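# Stow earphones in the chest drawer and close it

## Task

Place the coiled earphones inside the small chest's open drawer, then push that drawer closed, with the chest still standing upright at the end.

## Robot and tools

Robot: two Franka FR3 seven-joint arms, left_arm and right_arm, each with a Robotiq 2F-140 two-finger gripper and a wrist camera. The fingers can fold at a hinge: parts held near the fingertips (outer quarter of the pads) get the requested squeeze; parts held nearer the palm may be pulled in, held loosely, or squeezed too hard. A fingertip pushed tip-first onto a surface folds easily unless the gripper is fully shut, so contact may go unnoticed. Arm bases in the scene frame: left_arm (-0.058, +0.446, 0), right_arm (-0.023, -0.333, 0) m. A camera stand sits behind the arms.

Frames: everything uses the scene frame. Origin is at table-top height, halfway between the arms; +x points out over the table, +z up, and left_arm is on the +y side (image left/right may differ). In the gripper's own frame the fingers point along +z and close along y. end_effector_position is the spot between the pads when closed; fingertips extend about 33 mm past it at gaps up to 40 mm, only 9 mm when wide open. Reported poses may be off by a few cm.

execute_actions(actions, cameras): actions is a list of actions; each action is a list of 1 to 15 rows, one per 1/30 s step; a shorter list repeats its last row to fill 15 steps (one action = 0.5 s). Every row has 18 numbers in [-1, 1], both arms always present: left dx, dy, dz, rx, ry, rz, left gripper position, force_limit, speed, then the same nine for the right. The six pose numbers are an offset along scene axes from that arm's Hand target as it was when the action began (every row counts from that same start, not from the previous row); 1.0 = 0.6 m or 180 degrees; rx, ry, rz form one rotation vector turning about the Hand target's position. Sending all six zeros re-commands the current Hand target; repeating a nonzero offset moves further. The three gripper numbers are absolute settings: position +1 = fully open (140 mm), about -0.8 = pads touching, -1 = close until blocked; force_limit -1 to +1 sets pad force (about 14 N to 58 N when closing slowly); speed -1 to +1 sets finger speed (about 30 to 250 mm/s); faster closes grip harder. To leave a gripper unchanged, resend its last three numbers (0 is a real command). cameras: list of names, ["all"], or []; images come by default only with an empty actions list.

move(target, speed, blend, blocking, cameras): straight-line paths to target. target is one 18-number row (layout as above) or a list of up to 15 such rows; every row's pose part is an offset from the Hand targets at the move's start, not from the previous row. speed is top speed in m/s, 0.002 to 2 (default 0.25), one value or one per target; turning is capped at twice that in rad/s and 2.5 rad/s. blend (m) rounds corners of a list; 0 stops at each. A whole move is capped at 10 s. Paths do not avoid obstacles or the other arm. blocking=false returns after about 0.5 s while the move continues. Gripper numbers of later targets are applied on arrival there. The result adds a move: line with the ending (done, off_target, moving, held, fault) and limits (paced = pose clipped, held = steps withheld).

wait(seconds 0 to 10, cameras): lets time pass holding commands. stop(cameras): brakes a running move. zoom_image(camera: cam_high, cam_left_wrist or cam_right_wrist; region [x0, y0, x1, y1] in pixels from the top-left, at most 504 by 504): closer look at the newest image. clear_fault(arm: left_arm or right_arm, cameras): clears a reported torque or force fault. read_manual(section "licences"): licence text only. finished_scene(scene: the current scene's number): ends the scene for good.

Control: each step the commanded pose is clipped to within 70 mm and 16 degrees of the measured gripper pose, so a big offset takes several actions. Hand target in the result is the last commanded (clipped) pose and is the base for the next offsets. A gripper can settle short of it; send the missing distance as an offset. To stop pressing on something, command the target back past the gripper. Large wrist turns can swing the elbow.

Results: end_effector_position (m) and end_effector_quat_wxyz per arm; Hand target; Tool commands; object_status: 0 moving, 1 blocked while opening, 2 blocked while closing (a grip), 3 reached position or pads met (maybe nothing held). After closing at -1, check for 2. position_measured is in counts: 3 open, about 75 = 100 mm, 139 = 60 mm, 200 = 20 mm, 230 pads meet. To grip harder, raise force_limit then change position slightly (-1 to -0.98). Also: joint positions, velocities (within noise = still), joint torques, external joint torques, flange force (N, gripper axes, includes held weight), and Wrist depth: a 7x7 grid of distances (mm) per wrist camera, rows from top-left split by " / ", "-" = no value. MOTOR HOT warns of overheating; an OVER-TEMPERATURE FAULT locks the arm for 30 s or more. Cameras: cam_high, cam_left_wrist, cam_right_wrist, each 672x504.

Avoid: an arm stops (fault, needing clear_fault) if outside force reaches 85 N or contact torque reaches joint limits (85 N m big joints, 11 N m forearm roll and wrist joints), if a joint passes its range, or moves too fast. Never let grippers, cameras or arms touch each other; the clearance check does not guard the grippers. Don't drop or throw parts, slam the drawer, strike the chest or table hard, squeeze hard on a part still resting on something, or swing loads fast. Anything falling or left off the table fails the task. Close the drawer gently so the chest stays upright. Loose items may get an occasional small push.

Each tool is called after "Emit:" as name(argument=value, ...) on one line, values as JSON.

## Session

Emit:
execute_actions(actions=[])

Scene clock: 0.00 s.
left_arm: end_effector_position=(+0.4007, +0.6354, +0.1407) position_measured=3 object_status=3 end_effector_quat_wxyz=(-0.100, -0.187, +0.969, +0.124) | right_arm: end_effector_position=(+0.1540, +0.3580, +0.2151) position_measured=3 object_status=3 end_effector_quat_wxyz=(-0.394, +0.872, -0.016, -0.290)
Joint positions: left_arm=[0.268 0.098 -0.014 -2.152 0.292 2.042 1.279] | right_arm=[0.976 0.296 0.035 -1.998 1.363 2.235 -1.449]
Joint velocities: within noise
Joint torques (N m): no reading
External joint torques (N m): no reading
Flange force (N): no reading
Wrist depth (mm): cam_left_wrist=[232 244 256 271 289 309 327 / 240 251 266 281 299 320 340 / 249 259 275 294 315 335 364 / 251 143 283 314 326 341 364 / - 281 298 321 343 360 115 / 277 291 310 333 359 404 115 / 287 302 323 347 375 408 1570] | cam_right_wrist=[2407 2169 - 390 315 256 224 / - - - 460 366 293 250 / - - - - 389 330 281 / - 134 3318 2381 355 354 129 / - 125 3370 331 331 421 109 / - 354 329 298 320 - - / - 300 272 265 2577 - -]
Hand target: left_arm +0.4007, +0.6354, +0.1407; -0.100, -0.187, +0.969, +0.124 | right_arm +0.1540, +0.3580, +0.2151; -0.394, +0.872, -0.016, -0.290
Tool commands: left_gripper/position=+1.0 left_gripper/force_limit=+1.0 left_gripper/speed=+1.0 right_gripper/position=+1.0 right_gripper/force_limit=+1.0 right_gripper/speed=+1.0

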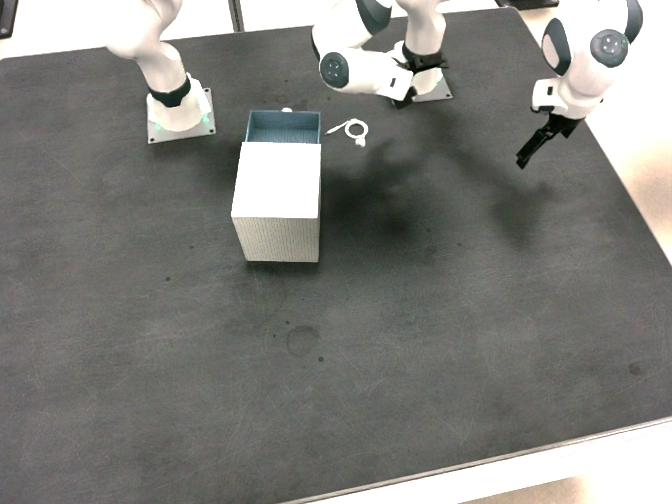

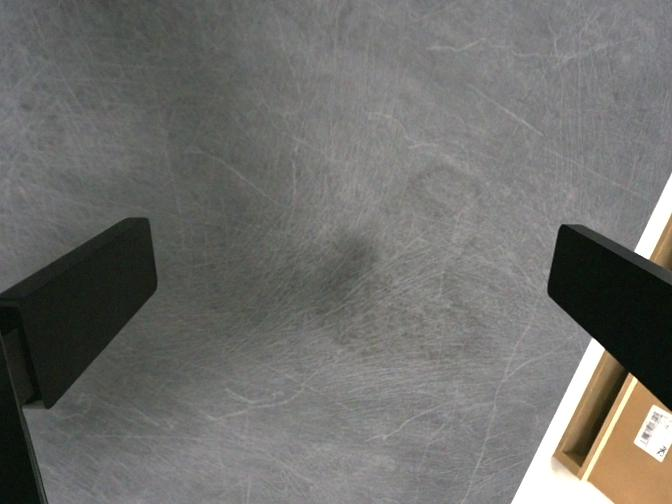

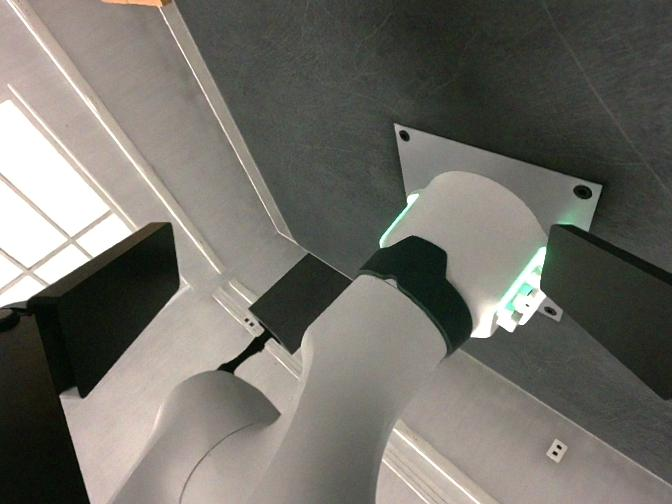

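Emit:
move(target=[[0,0,0,0,0,0,1,1,1,0,-0.15,0.15,0,0,0,1,1,1],[0,0,0,0,0,0,1,1,1,-0.03,-0.26,0.2,-0.266,-0.188,0,1,1,1]], blend=0.03, cameras=["all"])

Scene clock: 5.50 s.
left_arm: end_effector_position=(+0.4007, +0.6354, +0.1407) position_measured=3 object_status=3 end_effector_quat_wxyz=(-0.100, -0.187, +0.969, +0.124) | right_arm: end_effector_position=(+0.1367, +0.2021, +0.3353) position_measured=3 object_status=3 end_effector_quat_wxyz=(-0.001, +1.000, -0.016, +0.000)
Joint positions: left_arm=[0.268 0.098 -0.014 -2.152 0.292 2.042 1.279] | right_arm=[0.917 -0.019 0.324 -1.792 0.007 1.776 -0.263]
Joint velocities: left_arm=[within noise] | right_arm=[0 0 -0.001 0 0 -0.002 0.007]
Joint torques (N m): left_arm=[-0.22 -32.64 0.23 23.6 0.83 1.95 -0.08] | right_arm=[-0.38 -30.77 -0.58 26.35 0.37 2.46 0.3]
External joint torques (N m): left_arm=[-0.19 0.78 0.19 1.22 0 0.18 -0.11] | right_arm=[-0.34 -0.56 -0.32 1.38 -0.38 -0.16 0.3]
Flange force (N): left_arm=[-6.3 -1.1 -0.8] | right_arm=[1.1 -3.8 -4.0]
Wrist depth (mm): cam_left_wrist=[232 242 257 271 289 308 333 / 241 249 263 282 301 319 344 / 248 259 278 294 316 341 362 / 250 143 286 306 328 343 361 / - 277 299 320 341 365 115 / 277 290 311 334 361 378 115 / - 300 326 345 377 1692 1580] | cam_right_wrist=[422 422 417 412 426 424 283 / - - 450 435 442 442 - / 473 - 461 473 454 457 459 / - 135 - - 506 489 116 / - 386 509 - 514 511 109 / - 361 543 564 578 600 - / - 286 - - 610 - -]
Hand target: left_arm +0.4007, +0.6354, +0.1407; -0.100, -0.187, +0.969, +0.124 | right_arm +0.1360, +0.2020, +0.3351; +0.000, +1.000, -0.018, +0.000
Off the commanded pose: left_arm 0.000 m, 0 deg | right_arm 0.001 m, 0 deg.
move: done

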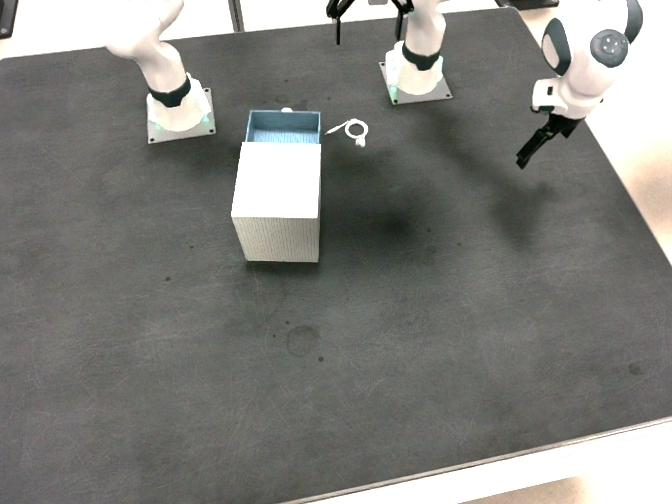

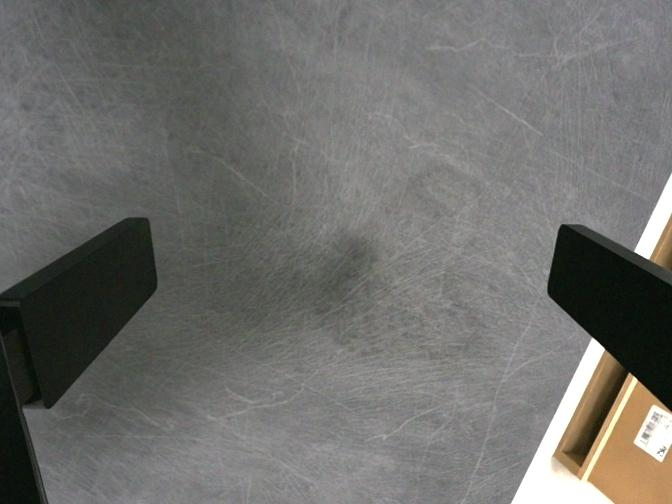

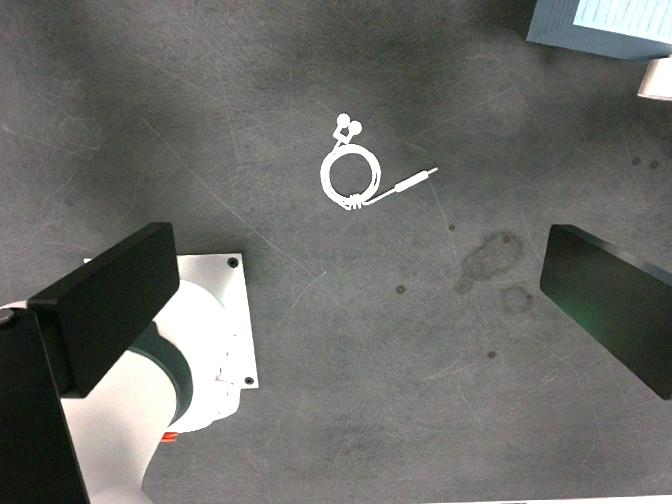

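Emit:
move(target=[0,0,0,0,0,0,1,1,1,-0.037,0.042,-0.358,0,0,0,-0.444,-1,0], cameras=["cam_right_wrist"])

Scene clock: 9.17 s.
left_arm: end_effector_position=(+0.4007, +0.6354, +0.1407) position_measured=3 object_status=3 end_effector_quat_wxyz=(-0.100, -0.187, +0.969, +0.124) | right_arm: end_effector_position=(+0.1134, +0.2258, +0.1202) position_measured=185 object_status=3 end_effector_quat_wxyz=(+0.002, +1.000, -0.016, -0.001)
Joint positions: left_arm=[0.268 0.098 -0.014 -2.152 0.292 2.042 1.279] | right_arm=[0.966 0.209 0.34 -2.082 -0.09 2.274 -0.146]
Joint velocities: left_arm=[within noise] | right_arm=[0 -0.001 0.001 -0.001 0.001 0.002 0.006]
Joint torques (N m): left_arm=[-0.14 -32.63 0.19 23.56 0.83 1.93 -0.11] | right_arm=[0.1 -36.45 1.24 24.2 0.22 2.81 0.24]
External joint torques (N m): left_arm=[-0.09 0.88 0.17 1.15 0 0.16 -0.14] | right_arm=[0.15 -1.16 -1.13 1.56 -0.36 0.23 0.24]
Flange force (N): left_arm=[-6.3 -1.1 -0.7] | right_arm=[0.8 -3.2 -1.9]
Wrist depth (mm): cam_left_wrist=[233 244 257 270 291 309 329 / 241 251 267 283 292 322 344 / 248 260 275 293 313 334 354 / 251 143 286 305 325 342 134 / - 280 291 318 331 364 115 / 277 290 307 330 357 385 115 / 287 301 324 347 379 407 1570] | cam_right_wrist=[226 229 229 229 229 229 227 / 243 244 241 237 241 238 240 / 258 256 258 254 254 - 254 / 274 272 269 269 143 271 269 / 290 79 85 289 - 85 280 / - 69 - 311 - 59 - / - 66 - 335 - - -]
Hand target: left_arm +0.4007, +0.6354, +0.1407; -0.100, -0.187, +0.969, +0.124 | right_arm +0.1138, +0.2272, +0.1203; +0.000, +1.000, -0.018, +0.000
Off the commanded pose: left_arm 0.000 m, 0 deg | right_arm 0.001 m, 0 deg.
move: done
Images, in order (width x height): cam_right_wrist 672x504.

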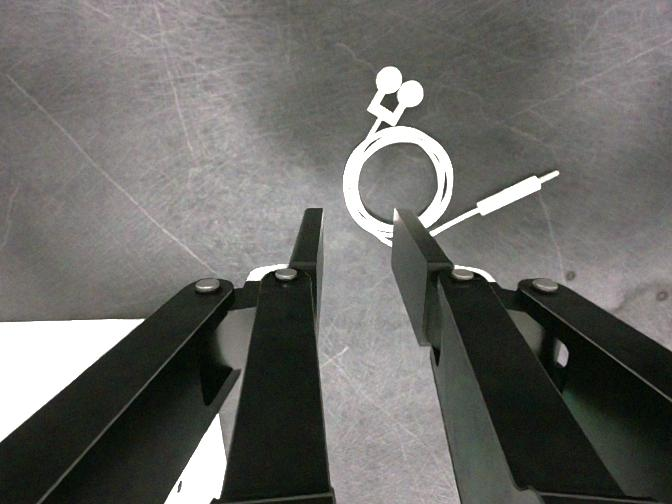

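Emit:
move(target=[0,0,0,0,0,0,1,1,1,0.018,0,-0.117,0,0,0,-0.444,-1,0], cameras=["cam_right_wrist"])

Scene clock: 11.23 s.
left_arm: end_effector_position=(+0.4007, +0.6354, +0.1407) position_measured=3 object_status=3 end_effector_quat_wxyz=(-0.100, -0.187, +0.969, +0.124) | right_arm: end_effector_position=(+0.1241, +0.2254, +0.0496) position_measured=185 object_status=3 end_effector_quat_wxyz=(+0.002, +1.000, -0.016, -0.001)
Joint positions: left_arm=[0.268 0.098 -0.014 -2.152 0.292 2.042 1.279] | right_arm=[0.973 0.338 0.309 -2.109 -0.152 2.421 -0.121]
Joint velocities: left_arm=[within noise] | right_arm=[0.001 0 0 0.001 0 0.005 0.004]
Joint torques (N m): left_arm=[-0.17 -32.65 0.23 23.58 0.83 1.95 -0.1] | right_arm=[0.23 -39.71 2.22 22.4 0.15 2.72 0.34]
External joint torques (N m): left_arm=[-0.15 0.91 0.17 1.17 -0.01 0.18 -0.13] | right_arm=[0.33 -1.66 -1.26 1.45 -0.34 0.13 0.34]
Flange force (N): left_arm=[-6.5 -1.1 -0.7] | right_arm=[0.0 -2.2 -2.0]
Wrist depth (mm): cam_left_wrist=[233 239 257 271 289 309 329 / 241 248 268 281 300 326 350 / 249 261 274 291 311 333 359 / 251 143 285 309 333 339 371 / - 143 296 318 341 360 115 / 278 292 309 335 358 415 115 / 283 304 324 341 374 406 1580] | cam_right_wrist=[168 167 165 166 166 165 165 / 176 176 175 177 172 174 174 / 188 186 185 183 181 185 181 / 198 199 195 190 128 191 196 / - 79 85 211 - 85 204 / - 69 - 225 - 59 - / - 66 - 247 - - -]
Hand target: left_arm +0.4007, +0.6354, +0.1407; -0.100, -0.187, +0.969, +0.124 | right_arm +0.1246, +0.2272, +0.0501; +0.000, +1.000, -0.018, +0.000
Off the commanded pose: left_arm 0.000 m, 0 deg | right_arm 0.002 m, 0 deg.
move: done
Images, in order (width x height): cam_right_wrist 672x504.

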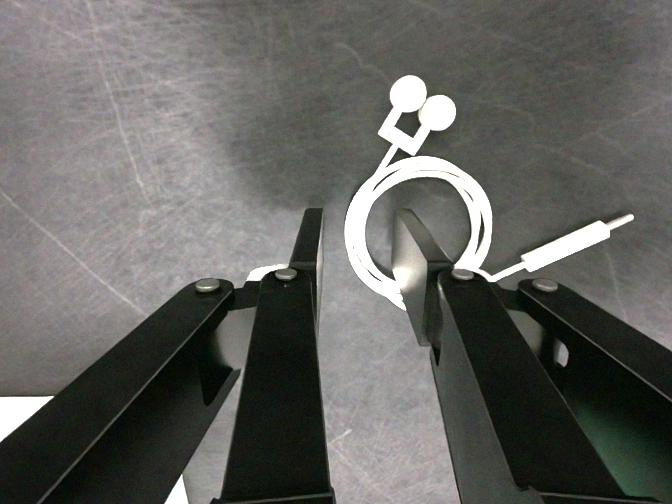

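Emit:
move(target=[0,0,0,0,0,0,1,1,1,-0.005,0.001,-0.0245,0,0,0,-0.444,-1,0], cameras=["cam_right_wrist"], speed=0.06)

Emit:
zoom_image(camera="cam_right_wrist", region=[260, 120, 520, 360])

Scene clock: 12.73 s.
left_arm: end_effector_position=(+0.4007, +0.6354, +0.1407) position_measured=3 object_status=3 end_effector_quat_wxyz=(-0.100, -0.187, +0.969, +0.124) | right_arm: end_effector_position=(+0.1217, +0.2277, +0.0363) position_measured=185 object_status=3 end_effector_quat_wxyz=(+0.001, +1.000, -0.016, -0.001)
Joint positions: left_arm=[0.268 0.098 -0.014 -2.152 0.292 2.042 1.279] | right_arm=[0.985 0.366 0.3 -2.11 -0.166 2.452 -0.107]
Joint velocities: left_arm=[within noise] | right_arm=[0 0 -0.001 -0.001 0 0.004 0.004]
Joint torques (N m): left_arm=[-0.17 -32.64 0.24 23.58 0.83 1.95 -0.11] | right_arm=[0.06 -39.93 2.43 21.41 0.15 2.8 0.28]
External joint torques (N m): left_arm=[-0.15 0.77 0.18 1.24 0 0.19 -0.14] | right_arm=[0.16 -1.38 -1.24 0.87 -0.33 0.21 0.28]
Flange force (N): left_arm=[-6.3 -1.1 -0.9] | right_arm=[-0.1 -0.5 -1.2]
Wrist depth (mm): cam_left_wrist=[233 243 258 272 288 309 331 / 242 250 267 282 298 320 344 / 248 259 276 293 316 337 362 / 251 143 285 304 325 343 366 / - 279 298 318 340 364 115 / 277 290 311 332 352 395 115 / 287 302 324 347 375 402 1520] | cam_right_wrist=[- 154 154 153 153 153 152 / 165 163 163 163 160 162 160 / 173 173 173 170 172 169 171 / 185 183 182 174 144 178 184 / 193 79 85 193 119 85 189 / - 69 - 210 - 59 - / - 66 - 226 - - -]
Hand target: left_arm +0.4007, +0.6354, +0.1407; -0.100, -0.187, +0.969, +0.124 | right_arm +0.1216, +0.2278, +0.0354; +0.000, +1.000, -0.018, +0.000
Off the commanded pose: left_arm 0.000 m, 0 deg | right_arm 0.001 m, 0 deg.
move: done
Images, in order (width x height): cam_right_wrist 672x504.

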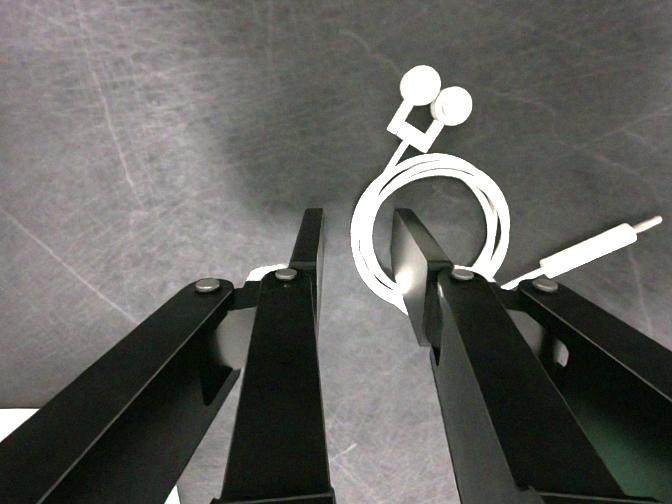

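Scaled by 1.938 from the camera's 672x504 image, which has a finer 960x720 frame.

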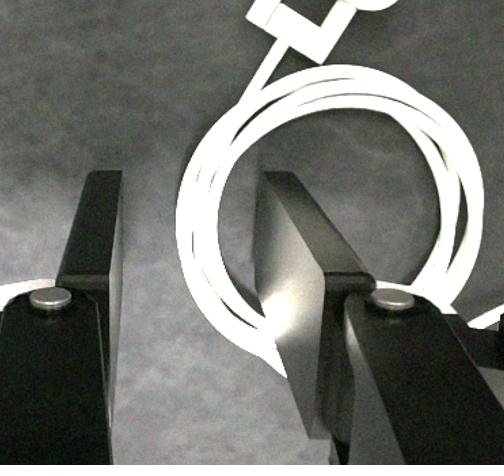

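Emit:
move(target=[[0,0,0,0,0,0,1,1,1,0,0,-0.005,0,0,0,-0.444,-1,0],[0,0,0,0,0,0,1,1,1,0,0,-0.005,0,0,0,-1,-1,-1]], cameras=["cam_right_wrist"], speed=0.05)

Emit:
wait(seconds=0.7)

Scene clock: 15.00 s.
left_arm: end_effector_position=(+0.4007, +0.6354, +0.1407) position_measured=3 object_status=3 end_effector_quat_wxyz=(-0.100, -0.187, +0.969, +0.124) | right_arm: end_effector_position=(+0.1219, +0.2283, +0.0337) position_measured=223 object_status=0 end_effector_quat_wxyz=(+0.000, +1.000, -0.017, +0.000)
Joint positions: left_arm=[0.268 0.098 -0.014 -2.152 0.292 2.042 1.279] | right_arm=[0.987 0.371 0.298 -2.11 -0.169 2.459 -0.104]
Joint torques (N m): left_arm=[-0.15 -32.62 0.23 23.63 0.82 1.94 -0.14] | right_arm=[0.05 -39.95 2.41 21.05 0.15 2.71 0.25]
External joint torques (N m): left_arm=[-0.13 0.81 0.18 1.24 -0.01 0.17 -0.17] | right_arm=[0.34 -1.13 -1.14 0.46 -0.34 0.11 0.25]
Flange force (N): left_arm=[-6.4 -1.1 -0.8] | right_arm=[-0.6 0.2 -0.8]
Wrist depth (mm): cam_left_wrist=[232 243 257 271 287 307 329 / 241 251 266 282 300 328 343 / 248 261 276 290 311 336 362 / 250 133 288 303 330 340 135 / - 280 298 312 344 364 115 / 278 290 308 335 360 387 115 / 288 302 324 340 - 409 1601] | cam_right_wrist=[153 152 152 151 150 151 150 / 161 159 161 160 158 160 158 / 171 171 170 168 167 169 168 / 182 181 176 163 175 175 178 / 193 189 86 85 79 85 187 / - - - - 62 67 59 / - - - - - - -]
Hand target: left_arm +0.4007, +0.6354, +0.1407; -0.100, -0.187, +0.969, +0.124 | right_arm +0.1216, +0.2278, +0.0324; +0.000, +1.000, -0.018, +0.000
Off the commanded pose: left_arm 0.000 m, 0 deg | right_arm 0.001 m, 0 deg.
move: done
Images, in order (width x height): cam_right_wrist 672x504.

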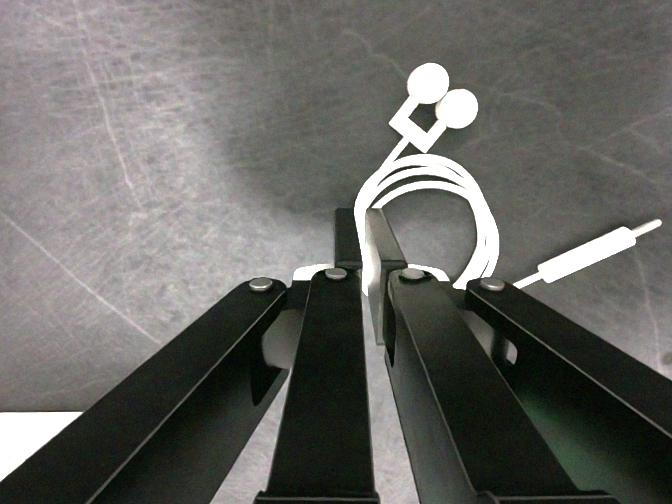

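Scene clock: 15.70 s.
left_arm: end_effector_position=(+0.4007, +0.6354, +0.1407) position_measured=3 object_status=3 end_effector_quat_wxyz=(-0.100, -0.187, +0.969, +0.124) | right_arm: end_effector_position=(+0.1219, +0.2283, +0.0337) position_measured=223 object_status=2 end_effector_quat_wxyz=(+0.000, +1.000, -0.017, +0.000)
Joint positions: left_arm=[0.268 0.098 -0.014 -2.152 0.292 2.042 1.279] | right_arm=[0.987 0.371 0.298 -2.11 -0.169 2.459 -0.104]
Joint torques (N m): left_arm=[-0.12 -32.63 0.18 23.57 0.83 1.95 -0.08] | right_arm=[0.15 -39.93 2.43 21.13 0.15 2.71 0.3]
External joint torques (N m): left_arm=[-0.11 0.71 0.12 1.26 0 0.19 -0.11] | right_arm=[0.1 -1.44 -1.39 0.77 -0.33 0.13 0.3]
Flange force (N): left_arm=[-6.2 -1.0 -0.9] | right_arm=[-0.2 -0.1 -1.3]
Wrist depth (mm): cam_left_wrist=[233 245 255 268 290 306 325 / 241 253 268 283 302 322 345 / 245 260 277 295 308 333 360 / 251 143 291 305 326 346 134 / - 278 300 318 341 360 115 / 278 291 308 333 359 399 115 / 287 302 323 347 375 409 1612] | cam_right_wrist=[- 152 152 151 150 151 150 / 161 159 161 160 158 159 159 / 171 171 170 168 166 168 167 / 182 181 178 145 175 176 178 / 195 188 86 85 79 85 188 / - - - - 63 67 59 / - - - - - - -]
Hand target: left_arm +0.4007, +0.6354, +0.1407; -0.100, -0.187, +0.969, +0.124 | right_arm +0.1216, +0.2278, +0.0324; +0.000, +1.000, -0.018, +0.000
Tool commands: left_gripper/position=+1.0 left_gripper/force_limit=+1.0 left_gripper/speed=+1.0 right_gripper/position=-1.0 right_gripper/force_limit=-1.0 right_gripper/speed=-1.0
Off the commanded pose: left_arm 0.000 m, 0 deg | right_arm 0.001 m, 0 deg.
wait: 0.70 s; at rest by 0.17 s

Emit:
move(target=[[0,0,0,0,0,0,1,1,1,0,0,0.3,0,0,0,-1,-1,-1],[0,0,0,0,0,0,1,1,1,-0.02,-0.3,0.58,0,0,0,-1,-1,-1]], cameras=["all"], blend=0.05)

Scene clock: 19.33 s.
left_arm: end_effector_position=(+0.4007, +0.6354, +0.1407) position_measured=3 object_status=3 end_effector_quat_wxyz=(-0.100, -0.187, +0.969, +0.124) | right_arm: end_effector_position=(+0.1097, +0.0493, +0.3812) position_measured=223 object_status=2 end_effector_quat_wxyz=(-0.002, +1.000, -0.022, +0.000)
Joint positions: left_arm=[0.268 0.098 -0.014 -2.152 0.292 2.042 1.279] | right_arm=[0.952 -0.496 0.19 -2.143 0.091 1.657 -0.38]
Joint velocities: left_arm=[within noise] | right_arm=[0 0.001 0 0.002 0 -0.001 -0.006]
Joint torques (N m): left_arm=[-0.18 -32.7 0.24 23.54 0.83 1.95 -0.08] | right_arm=[0.2 -15 -4.34 25.03 0.38 2.48 -0.22]
External joint torques (N m): left_arm=[-0.23 0.71 0.11 1.19 -0.01 0.19 -0.11] | right_arm=[0.33 -0.86 -0.94 0.58 -0.37 -0.15 -0.22]
Flange force (N): left_arm=[-5.9 -1.1 -0.9] | right_arm=[1.0 2.2 -1.8]
Wrist depth (mm): cam_left_wrist=[232 242 257 272 290 307 329 / 240 251 262 285 305 323 344 / 250 260 275 293 - 345 362 / 251 143 285 302 330 346 366 / - 280 300 320 342 363 115 / 278 291 308 337 356 386 115 / 287 302 324 344 370 1716 1612] | cam_right_wrist=[- 492 471 - 306 322 - / - 499 492 505 477 468 485 / - - 521 508 192 524 513 / 518 - - - 127 - 475 / 448 521 86 85 79 85 475 / - - - - 62 67 59 / - - - - - - -]
Hand target: left_arm +0.4007, +0.6354, +0.1407; -0.100, -0.187, +0.969, +0.124 | right_arm +0.1096, +0.0478, +0.3804; +0.000, +1.000, -0.018, +0.000
Off the commanded pose: left_arm 0.000 m, 0 deg | right_arm 0.002 m, 0 deg.
move: done

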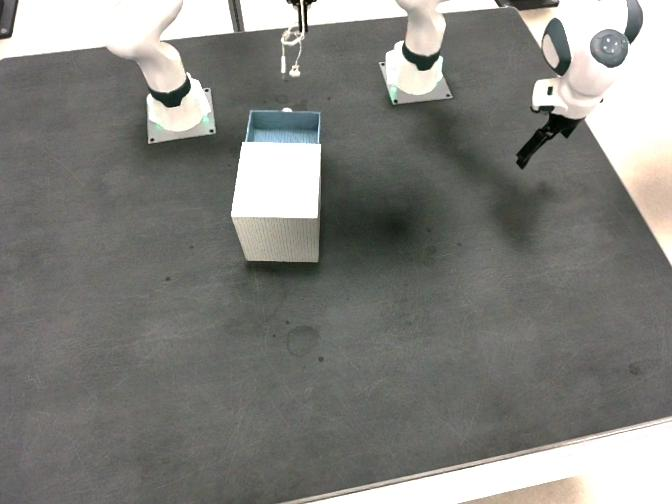

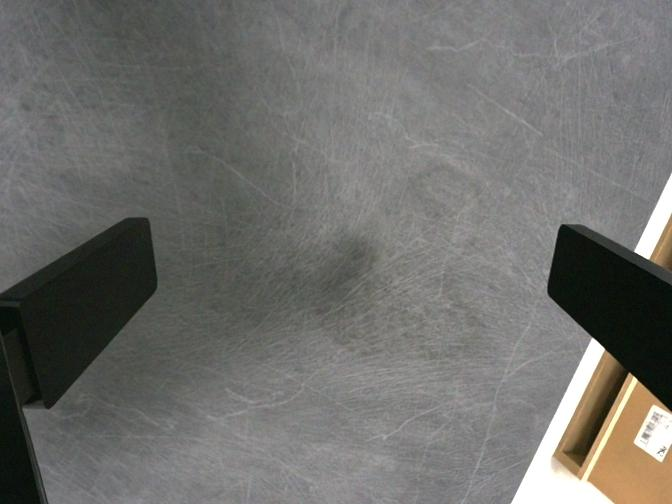

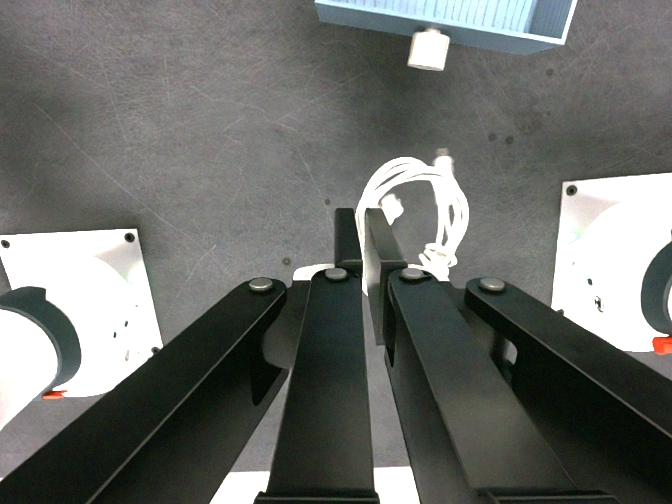

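Emit:
move(target=[0,0,0,0,0,0,1,1,1,0.15,-0.11,0.13,0,0,0,-1,-1,-1], cameras=["cam_high","cam_right_wrist"])

Scene clock: 21.67 s.
left_arm: end_effector_position=(+0.4007, +0.6354, +0.1407) position_measured=3 object_status=3 end_effector_quat_wxyz=(-0.100, -0.187, +0.969, +0.124) | right_arm: end_effector_position=(+0.1993, -0.0176, +0.4584) position_measured=223 object_status=2 end_effector_quat_wxyz=(-0.001, +1.000, -0.022, +0.000)
Joint positions: left_arm=[0.268 0.098 -0.014 -2.152 0.292 2.042 1.279] | right_arm=[0.933 -0.487 -0.009 -1.943 -0.003 1.458 -0.568]
Joint velocities: left_arm=[within noise] | right_arm=[-0.001 -0.001 0.001 0 0 0 -0.006]
Joint torques (N m): left_arm=[-0.17 -32.67 0.21 23.6 0.81 1.94 -0.11] | right_arm=[0.21 -14.06 -1.41 24.69 0.38 2.51 -0.21]
External joint torques (N m): left_arm=[-0.18 0.83 0.13 1.22 -0.02 0.18 -0.14] | right_arm=[0.21 -0.15 -1.11 1.37 -0.4 -0.14 -0.21]
Flange force (N): left_arm=[-6.4 -1.2 -0.8] | right_arm=[3.3 -1.1 -4.9]
Wrist depth (mm): cam_left_wrist=[234 243 257 273 288 310 329 / 240 252 266 284 299 331 346 / 248 260 276 288 313 336 359 / 251 143 286 304 326 337 370 / - 281 297 314 345 362 115 / 279 289 309 330 356 411 115 / 285 293 324 338 380 1821 1520] | cam_right_wrist=[- - - 398 403 532 - / - - - 420 420 - - / - - - - - - - / - - 619 - 127 594 - / 556 - 86 85 79 85 430 / - - - - 63 67 59 / - - - - - - -]
Hand target: left_arm +0.4007, +0.6354, +0.1407; -0.100, -0.187, +0.969, +0.124 | right_arm +0.1996, -0.0182, +0.4584; +0.000, +1.000, -0.018, +0.000
Off the commanded pose: left_arm 0.000 m, 0 deg | right_arm 0.001 m, 0 deg.
move: done
Images, in order (width x height): cam_high 672x504, cam_right_wrist 672x504.

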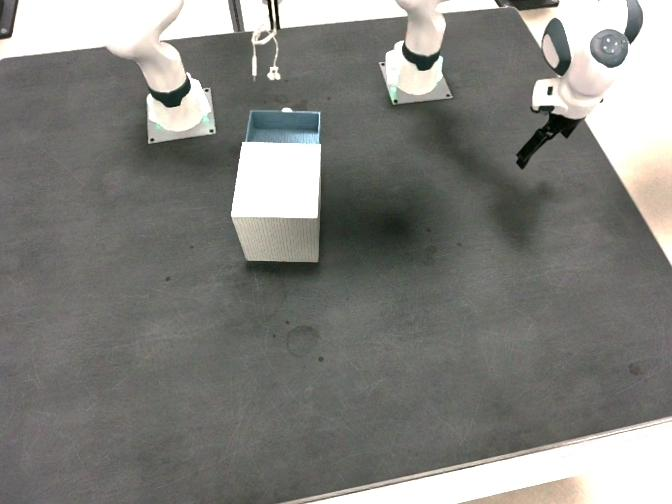

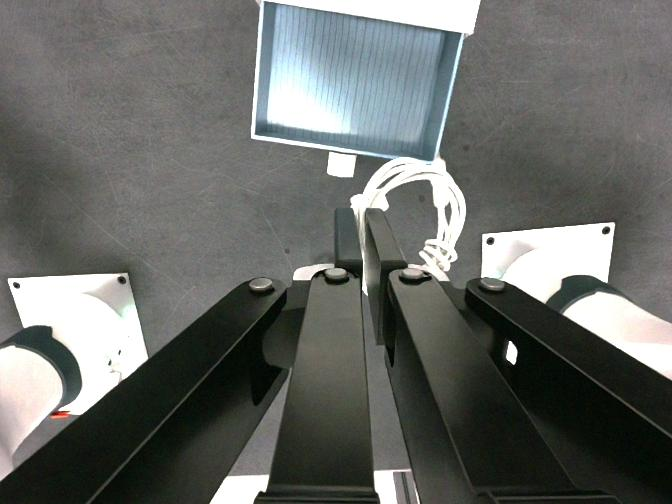

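Emit:
move(target=[0,0,0,0,0,0,1,1,1,0.112,0.047,-0.12,0,0,0,-1,-1,-1], cameras=["cam_high","cam_right_wrist"])

Emit:
zoom_image(camera="cam_high", region=[200, 10, 350, 160])

Scene clock: 24.50 s.
left_arm: end_effector_position=(+0.4007, +0.6354, +0.1407) position_measured=3 object_status=3 end_effector_quat_wxyz=(-0.100, -0.187, +0.969, +0.124) | right_arm: end_effector_position=(+0.2656, +0.0091, +0.3856) position_measured=223 object_status=2 end_effector_quat_wxyz=(+0.002, +1.000, -0.022, -0.002)
Joint positions: left_arm=[0.268 0.098 -0.014 -2.152 0.292 2.042 1.279] | right_arm=[0.92 -0.346 -0.072 -2.009 -0.024 1.659 -0.637]
Joint velocities: left_arm=[within noise] | right_arm=[0.001 -0.001 0.001 0 0 0.002 -0.006]
Joint torques (N m): left_arm=[-0.17 -32.64 0.23 23.59 0.82 1.93 -0.12] | right_arm=[-0.2 -21.07 -0.45 25.91 0.5 2.83 -0.26]
External joint torques (N m): left_arm=[-0.25 0.82 0.09 1.21 -0.02 0.17 -0.15] | right_arm=[-0.14 -1.1 -0.85 1.42 -0.28 0.21 -0.26]
Flange force (N): left_arm=[-6.3 -1.3 -0.9] | right_arm=[1.9 0.5 -3.1]
Wrist depth (mm): cam_left_wrist=[233 244 257 271 288 308 321 / 242 251 267 282 299 321 344 / 248 260 276 293 312 336 362 / 252 143 286 306 325 344 366 / - 278 298 317 343 356 115 / 277 290 307 333 361 - 115 / 286 303 323 344 374 1729 1570] | cam_right_wrist=[463 459 - 282 277 278 453 / - - - 354 352 288 - / - 517 505 370 367 - 513 / - - - - 199 - - / - - 86 85 79 84 578 / - - - - 63 67 59 / - - - - - - -]
Hand target: left_arm +0.4007, +0.6354, +0.1407; -0.100, -0.187, +0.969, +0.124 | right_arm +0.2668, +0.0100, +0.3864; +0.000, +1.000, -0.018, +0.000
Off the commanded pose: left_arm 0.000 m, 0 deg | right_arm 0.002 m, 0 deg.
move: done
Images, in order (width x height): cam_high 672x504, cam_right_wrist 672x504.

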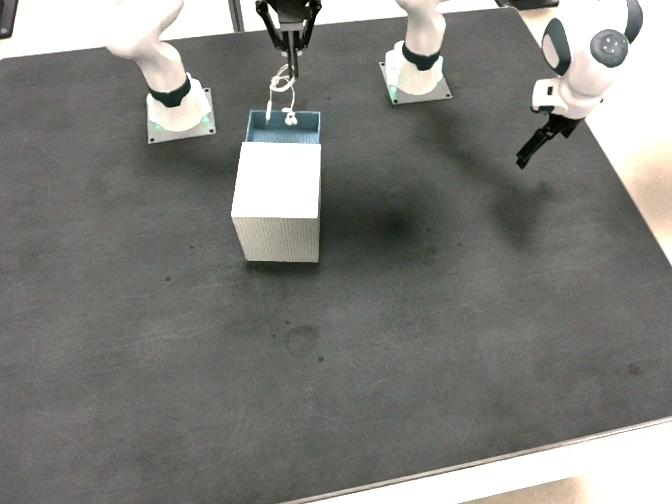

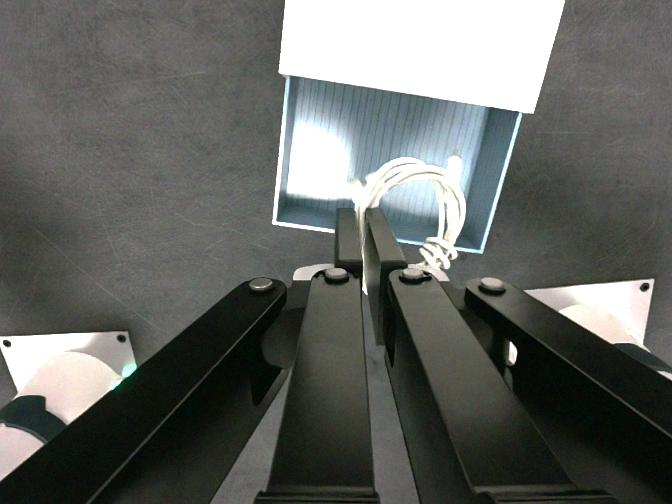

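Scaled by 3.360 from the camera's 672x504 image, which has a finer 960x720 frame.

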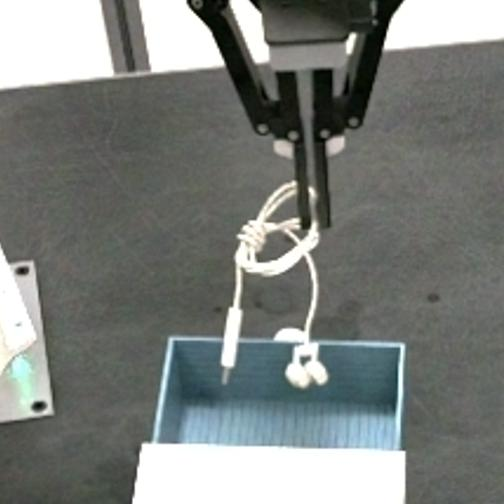

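Emit:
move(target=[[0,0,0,0,0,0,1,1,1,0.003,0,-0.15,0,0,0,-1,-1,-1],[0,0,0,0,0,0,1,1,1,0.003,0,-0.312,0,0,0,-1,-1,-1],[0,0,0,0,0,0,1,1,1,0.003,0,-0.312,0,0,0,-0.6,-1,-1]], speed=[0.2,0.12,0.1], blend=[0.02,0,0], cameras=["cam_high","cam_right_wrist"])

Scene clock: 28.13 s.
left_arm: end_effector_position=(+0.4007, +0.6354, +0.1407) position_measured=3 object_status=3 end_effector_quat_wxyz=(-0.100, -0.187, +0.969, +0.124) | right_arm: end_effector_position=(+0.2679, +0.0106, +0.2003) position_measured=205 object_status=0 end_effector_quat_wxyz=(+0.000, +1.000, -0.020, +0.000)
Joint positions: left_arm=[0.268 0.098 -0.014 -2.152 0.292 2.042 1.279] | right_arm=[0.92 -0.27 -0.085 -2.418 -0.027 2.148 -0.642]
Joint torques (N m): left_arm=[-0.18 -32.6 0.24 23.55 0.82 1.95 -0.1] | right_arm=[-0.38 -22.8 -0.79 24.62 0.56 2.81 -0.16]
External joint torques (N m): left_arm=[-0.31 0.78 0.04 1.2 -0.02 0.19 -0.13] | right_arm=[-0.31 -0.67 -1.12 0.71 -0.1 0.17 -0.16]
Flange force (N): left_arm=[-6.2 -1.3 -0.9] | right_arm=[1.8 1.1 -1.4]
Wrist depth (mm): cam_left_wrist=[236 243 257 273 289 306 329 / 242 252 266 282 299 - 347 / 244 260 277 293 313 336 362 / 250 143 285 305 326 152 364 / - 280 297 314 361 362 115 / 277 291 307 321 356 389 114 / 287 303 325 350 380 404 1570] | cam_right_wrist=[301 302 115 112 110 110 108 / 319 319 155 181 179 177 176 / 334 329 186 188 188 188 185 / 360 361 176 175 181 202 181 / 381 79 79 136 - 85 168 / - - 74 - - 59 - / - - - - - - -]
Hand target: left_arm +0.4007, +0.6354, +0.1407; -0.100, -0.187, +0.969, +0.124 | right_arm +0.2686, +0.0100, +0.1992; +0.000, +1.000, -0.018, +0.000
Off the commanded pose: left_arm 0.000 m, 0 deg | right_arm 0.001 m, 0 deg.
move: done
Images, in order (width x height): cam_high 672x504, cam_right_wrist 672x504.

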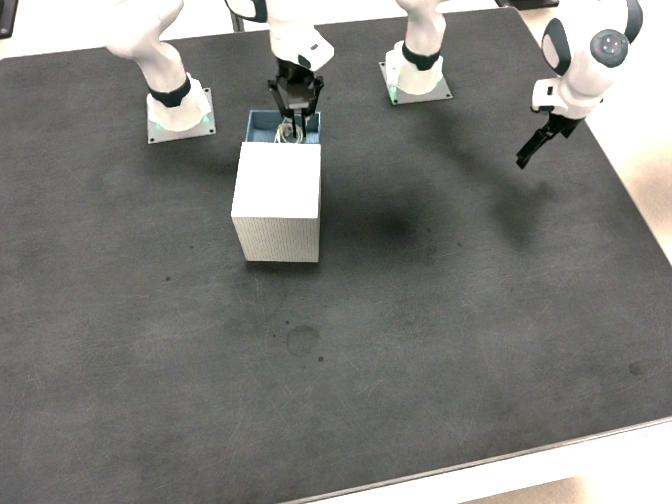

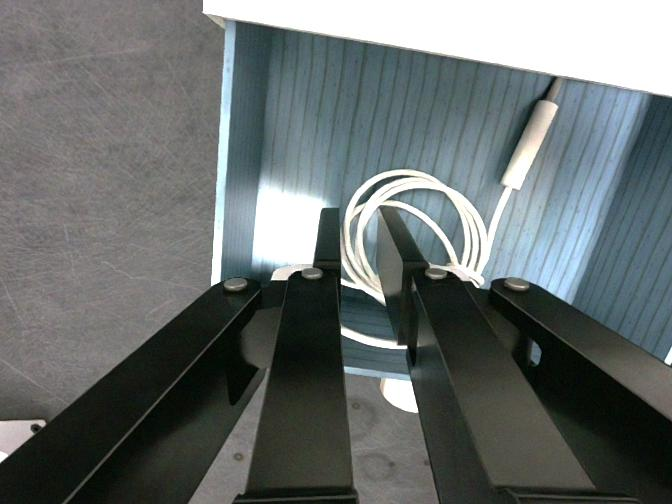

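Emit:
move(target=[[0,0,0,0,0,0,1,1,1,0,0,0.13,0,0,0,-0.6,-1,-1],[0,0,0,0,0,0,1,1,1,-0.2,-0.02,0.4,0,0,0,-0.6,-1,-1]], speed=[0.12,0.3], blend=0.02, cameras=["cam_high","cam_right_wrist"])

Scene clock: 31.07 s.
left_arm: end_effector_position=(+0.4007, +0.6354, +0.1407) position_measured=3 object_status=3 end_effector_quat_wxyz=(-0.100, -0.187, +0.969, +0.124) | right_arm: end_effector_position=(+0.1493, -0.0019, +0.4392) position_measured=205 object_status=3 end_effector_quat_wxyz=(+0.000, +1.000, -0.015, +0.002)
Joint positions: left_arm=[0.268 0.098 -0.014 -2.152 0.292 2.042 1.279] | right_arm=[0.955 -0.544 0.07 -2.037 0.034 1.496 -0.488]
Joint velocities: left_arm=[within noise] | right_arm=[0 0 0 0 0 -0.001 0.009]
Joint torques (N m): left_arm=[-0.19 -32.66 0.17 23.57 0.81 1.92 -0.11] | right_arm=[-0.85 -12.21 -1.9 24.96 1.24 2.51 0.29]
External joint torques (N m): left_arm=[-0.28 0.77 0.01 1.17 -0.02 0.15 -0.14] | right_arm=[-0.9 -0.1 -0.34 1.38 0.47 -0.13 0.29]
Flange force (N): left_arm=[-6.0 -1.3 -0.9] | right_arm=[1.2 -2.4 -4.8]
Wrist depth (mm): cam_left_wrist=[234 245 257 274 289 309 330 / 241 252 266 285 298 321 345 / 247 264 276 293 313 335 363 / 252 143 280 304 329 344 366 / - 280 298 317 341 363 115 / 277 297 311 339 356 - 115 / 287 302 323 350 372 1692 1559] | cam_right_wrist=[- 518 - 380 380 545 - / - - 543 - 398 - - / - 603 564 - - - 587 / - 629 603 - 119 576 486 / 533 79 85 85 - 85 390 / - - 74 - - 59 - / - - - - - - -]
Hand target: left_arm +0.4007, +0.6354, +0.1407; -0.100, -0.187, +0.969, +0.124 | right_arm +0.1486, -0.0020, +0.4392; +0.000, +1.000, -0.018, +0.000
Off the commanded pose: left_arm 0.000 m, 0 deg | right_arm 0.001 m, 0 deg.
move: done
Images, in order (width x height): cam_high 672x504, cam_right_wrist 672x504.

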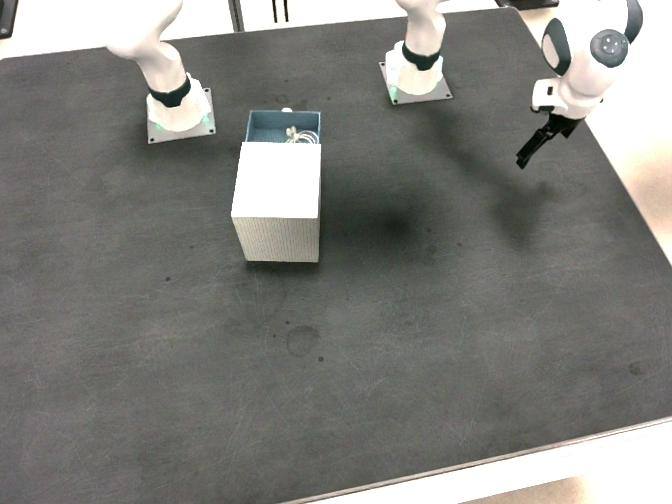

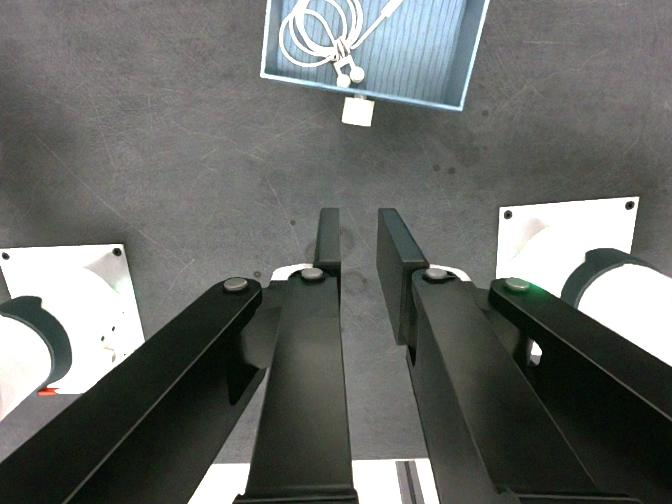

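Emit:
move(target=[[0,0,0,0,0,0,1,1,1,-0.022,-0.02,-0.1,0,0,0,-1,-1,-1],[0,0,0,0,0,0,1,1,1,-0.022,-0.02,-0.427,0,0,0,-1,-1,-1],[0,0,0,0,0,0,1,1,1,0.025,-0.02,-0.427,0,0,0,-1,-1,-1]], speed=[0.25,0.25,0.06], blend=[0.03,0.01,0], cameras=["cam_high","cam_right_wrist"])

Emit:
zoom_image(camera="cam_high", region=[220, 60, 350, 170])

Scene clock: 34.53 s.
left_arm: end_effector_position=(+0.4007, +0.6354, +0.1407) position_measured=3 object_status=3 end_effector_quat_wxyz=(-0.100, -0.187, +0.969, +0.124) | right_arm: end_effector_position=(+0.1625, -0.0151, +0.1825) position_measured=230 object_status=3 end_effector_quat_wxyz=(+0.002, +1.000, -0.022, -0.001)
Joint positions: left_arm=[0.268 0.098 -0.014 -2.152 0.292 2.042 1.279] | right_arm=[0.937 -0.514 0.068 -2.68 0.041 2.163 -0.518]
Joint velocities: left_arm=[within noise] | right_arm=[-0.001 0.001 0.002 -0.001 0 0.001 -0.006]
Joint torques (N m): left_arm=[-0.16 -32.66 0.2 23.6 0.82 1.94 -0.11] | right_arm=[-0.22 -13.56 -2.36 25.35 0.29 2.82 -0.1]
External joint torques (N m): left_arm=[-0.16 0.72 0.13 1.25 -0.01 0.18 -0.14] | right_arm=[-0.23 -0.2 -1.11 1.6 -0.35 0.2 -0.1]
Flange force (N): left_arm=[-6.2 -1.1 -1.0] | right_arm=[4.0 -2.1 -2.4]
Wrist depth (mm): cam_left_wrist=[232 242 259 270 289 308 316 / 241 249 268 282 301 322 343 / 249 260 275 292 303 336 363 / 251 143 286 302 330 344 368 / - 279 292 318 344 365 115 / 279 290 300 337 359 388 115 / 287 313 327 348 377 406 1680] | cam_right_wrist=[- 139 156 154 155 155 136 / 306 305 303 123 162 163 127 / 319 316 319 132 315 317 316 / 339 339 326 143 331 339 330 / 367 350 85 85 89 85 352 / - - - - 62 66 59 / - - - - - - -]
Hand target: left_arm +0.4007, +0.6354, +0.1407; -0.100, -0.187, +0.969, +0.124 | right_arm +0.1636, -0.0140, +0.1830; +0.000, +1.000, -0.018, +0.000
Off the commanded pose: left_arm 0.000 m, 0 deg | right_arm 0.002 m, 0 deg.
move: done
Images, in order (width x height): cam_high 672x504, cam_right_wrist 672x504.

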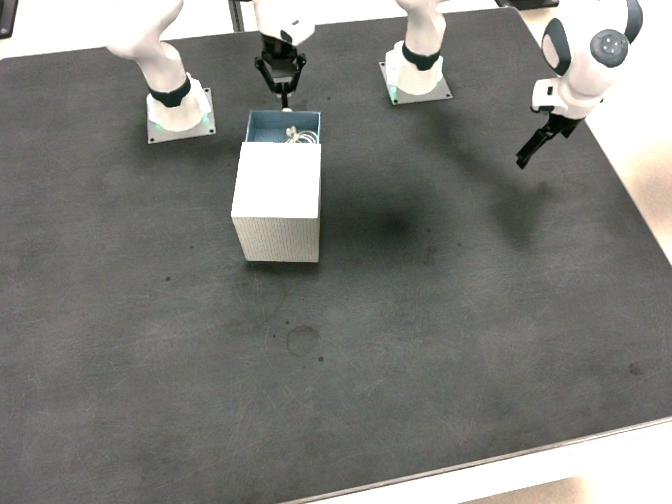

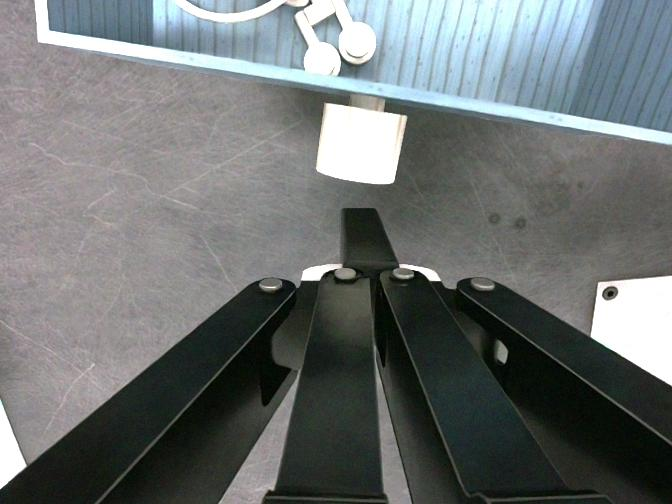

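Scaled by 3.877 from the camera's 672x504 image, which has a finer 960x720 frame.

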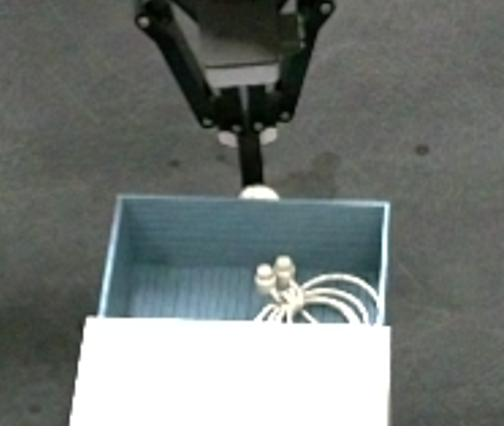

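Emit:
move(target=[[0,0,0,0,0,0,1,1,1,0,0,-0.025,0,0,0,-1,-1,-1],[0,0,0,0,0,0,1,1,1,0.17,-0.022,-0.025,0,0,0,-1,-1,-1]], speed=0.07, cameras=["cam_high","cam_right_wrist"])

Scene clock: 38.57 s.
left_arm: end_effector_position=(+0.4007, +0.6354, +0.1407) position_measured=3 object_status=3 end_effector_quat_wxyz=(-0.100, -0.187, +0.969, +0.124) | right_arm: end_effector_position=(+0.2636, -0.0288, +0.1671) position_measured=230 object_status=3 end_effector_quat_wxyz=(+0.002, +1.000, -0.022, -0.002)
Joint positions: left_arm=[0.268 0.098 -0.014 -2.152 0.292 2.042 1.279] | right_arm=[0.878 -0.321 -0.098 -2.557 -0.039 2.231 -0.682]
Joint velocities: left_arm=[within noise] | right_arm=[-0.001 -0.001 0 0.001 -0.001 0.001 -0.005]
Joint torques (N m): left_arm=[-0.16 -32.64 0.15 23.62 0.82 1.94 -0.11] | right_arm=[0.04 -20.2 -0.79 25.28 0.17 3.09 -0.2]
External joint torques (N m): left_arm=[-0.19 0.88 0.06 1.24 -0.01 0.18 -0.15] | right_arm=[0.03 -0.6 -1.33 2.04 -0.45 0.45 -0.2]
Flange force (N): left_arm=[-6.6 -1.3 -0.8] | right_arm=[4.7 -1.7 -2.3]
Wrist depth (mm): cam_left_wrist=[233 243 258 273 288 305 328 / 240 252 267 281 299 320 357 / 249 260 276 292 311 338 360 / 250 144 286 301 329 348 367 / - 281 292 317 340 364 115 / 278 291 313 331 357 384 115 / 286 303 324 348 372 1729 1570] | cam_right_wrist=[- 137 140 129 142 81 80 / - 144 144 144 148 147 137 / 308 303 314 111 153 153 127 / 326 324 320 114 117 321 322 / 339 336 85 85 89 81 344 / - - - - 62 66 59 / - - - - - - -]
Hand target: left_arm +0.4007, +0.6354, +0.1407; -0.100, -0.187, +0.969, +0.124 | right_arm +0.2656, -0.0272, +0.1680; +0.000, +1.000, -0.018, +0.000
Off the commanded pose: left_arm 0.000 m, 0 deg | right_arm 0.003 m, 1 deg.
move: done
Images, in order (width x height): cam_high 672x504, cam_right_wrist 672x504.

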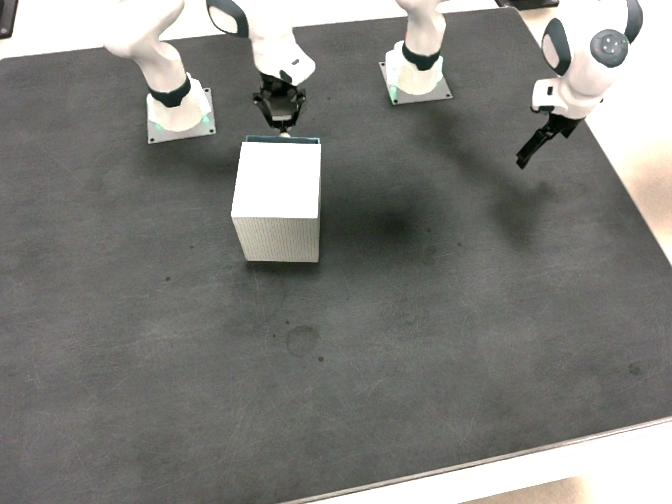

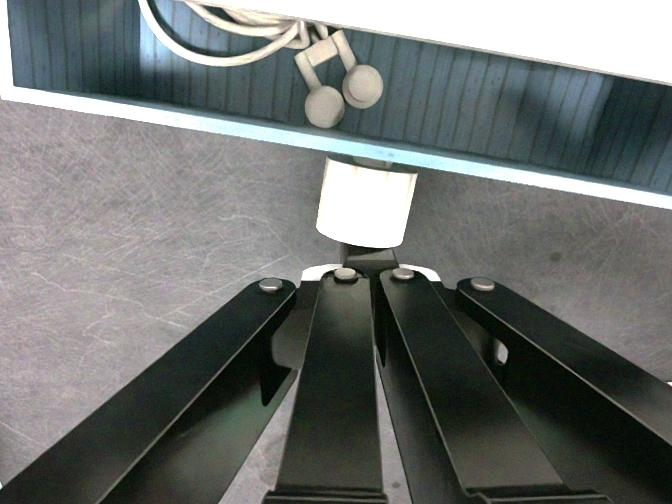

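Emit:
move(target=[0,0,0,0,0,0,1,1,1,0.042,-0.006,0,0,0,0,-1,-1,-1], speed=0.04, cameras=["cam_high","cam_right_wrist"])

Scene clock: 40.30 s.
left_arm: end_effector_position=(+0.4007, +0.6354, +0.1407) position_measured=3 object_status=3 end_effector_quat_wxyz=(-0.100, -0.187, +0.969, +0.124) | right_arm: end_effector_position=(+0.2884, -0.0318, +0.1671) position_measured=230 object_status=3 end_effector_quat_wxyz=(+0.002, +1.000, -0.022, -0.002)
Joint positions: left_arm=[0.268 0.098 -0.014 -2.152 0.292 2.042 1.279] | right_arm=[0.87 -0.275 -0.136 -2.512 -0.046 2.233 -0.725]
Joint velocities: left_arm=[within noise] | right_arm=[0.002 0 0 -0.001 0 0 -0.006]
Joint torques (N m): left_arm=[-0.21 -32.64 0.21 23.61 0.84 1.94 -0.1] | right_arm=[-0.55 -21.85 -0.55 25.18 0.19 3.07 -0.22]
External joint torques (N m): left_arm=[-0.22 0.82 0.12 1.19 0 0.16 -0.13] | right_arm=[-0.45 -0.76 -1.19 2.07 -0.44 0.45 -0.22]
Flange force (N): left_arm=[-6.3 -1.2 -0.8] | right_arm=[4.6 -1.0 -2.6]
Wrist depth (mm): cam_left_wrist=[232 243 256 271 287 316 330 / 241 252 266 282 302 326 339 / 249 261 275 292 313 335 358 / 251 143 285 304 327 344 364 / - 279 299 318 342 364 115 / 279 291 308 332 354 394 115 / 285 305 328 348 376 405 1570] | cam_right_wrist=[- - - 79 81 82 80 / 291 85 85 - 84 85 85 / 301 298 303 112 304 310 90 / 321 326 321 115 314 321 321 / 341 336 85 85 89 85 340 / - - - - 62 66 59 / - - - - - - -]
Hand target: left_arm +0.4007, +0.6354, +0.1407; -0.100, -0.187, +0.969, +0.124 | right_arm +0.2908, -0.0308, +0.1680; +0.000, +1.000, -0.018, +0.000
Off the commanded pose: left_arm 0.000 m, 0 deg | right_arm 0.003 m, 1 deg.
move: done
Images, in order (width x height): cam_high 672x504, cam_right_wrist 672x504.

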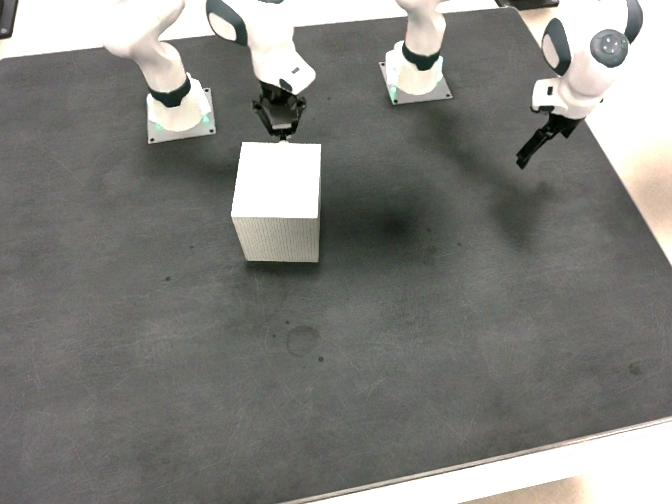

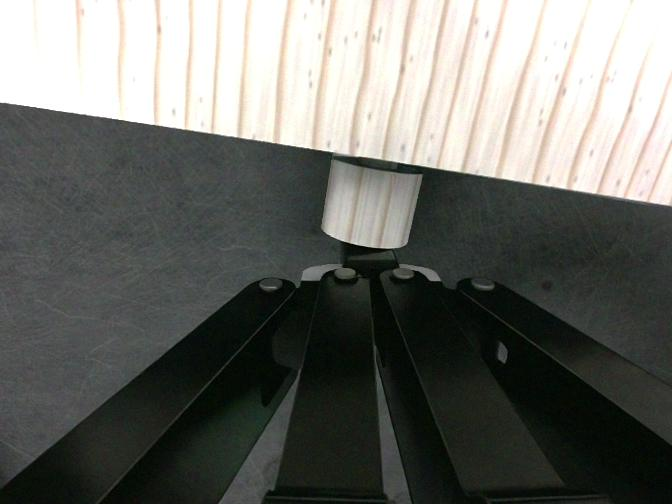

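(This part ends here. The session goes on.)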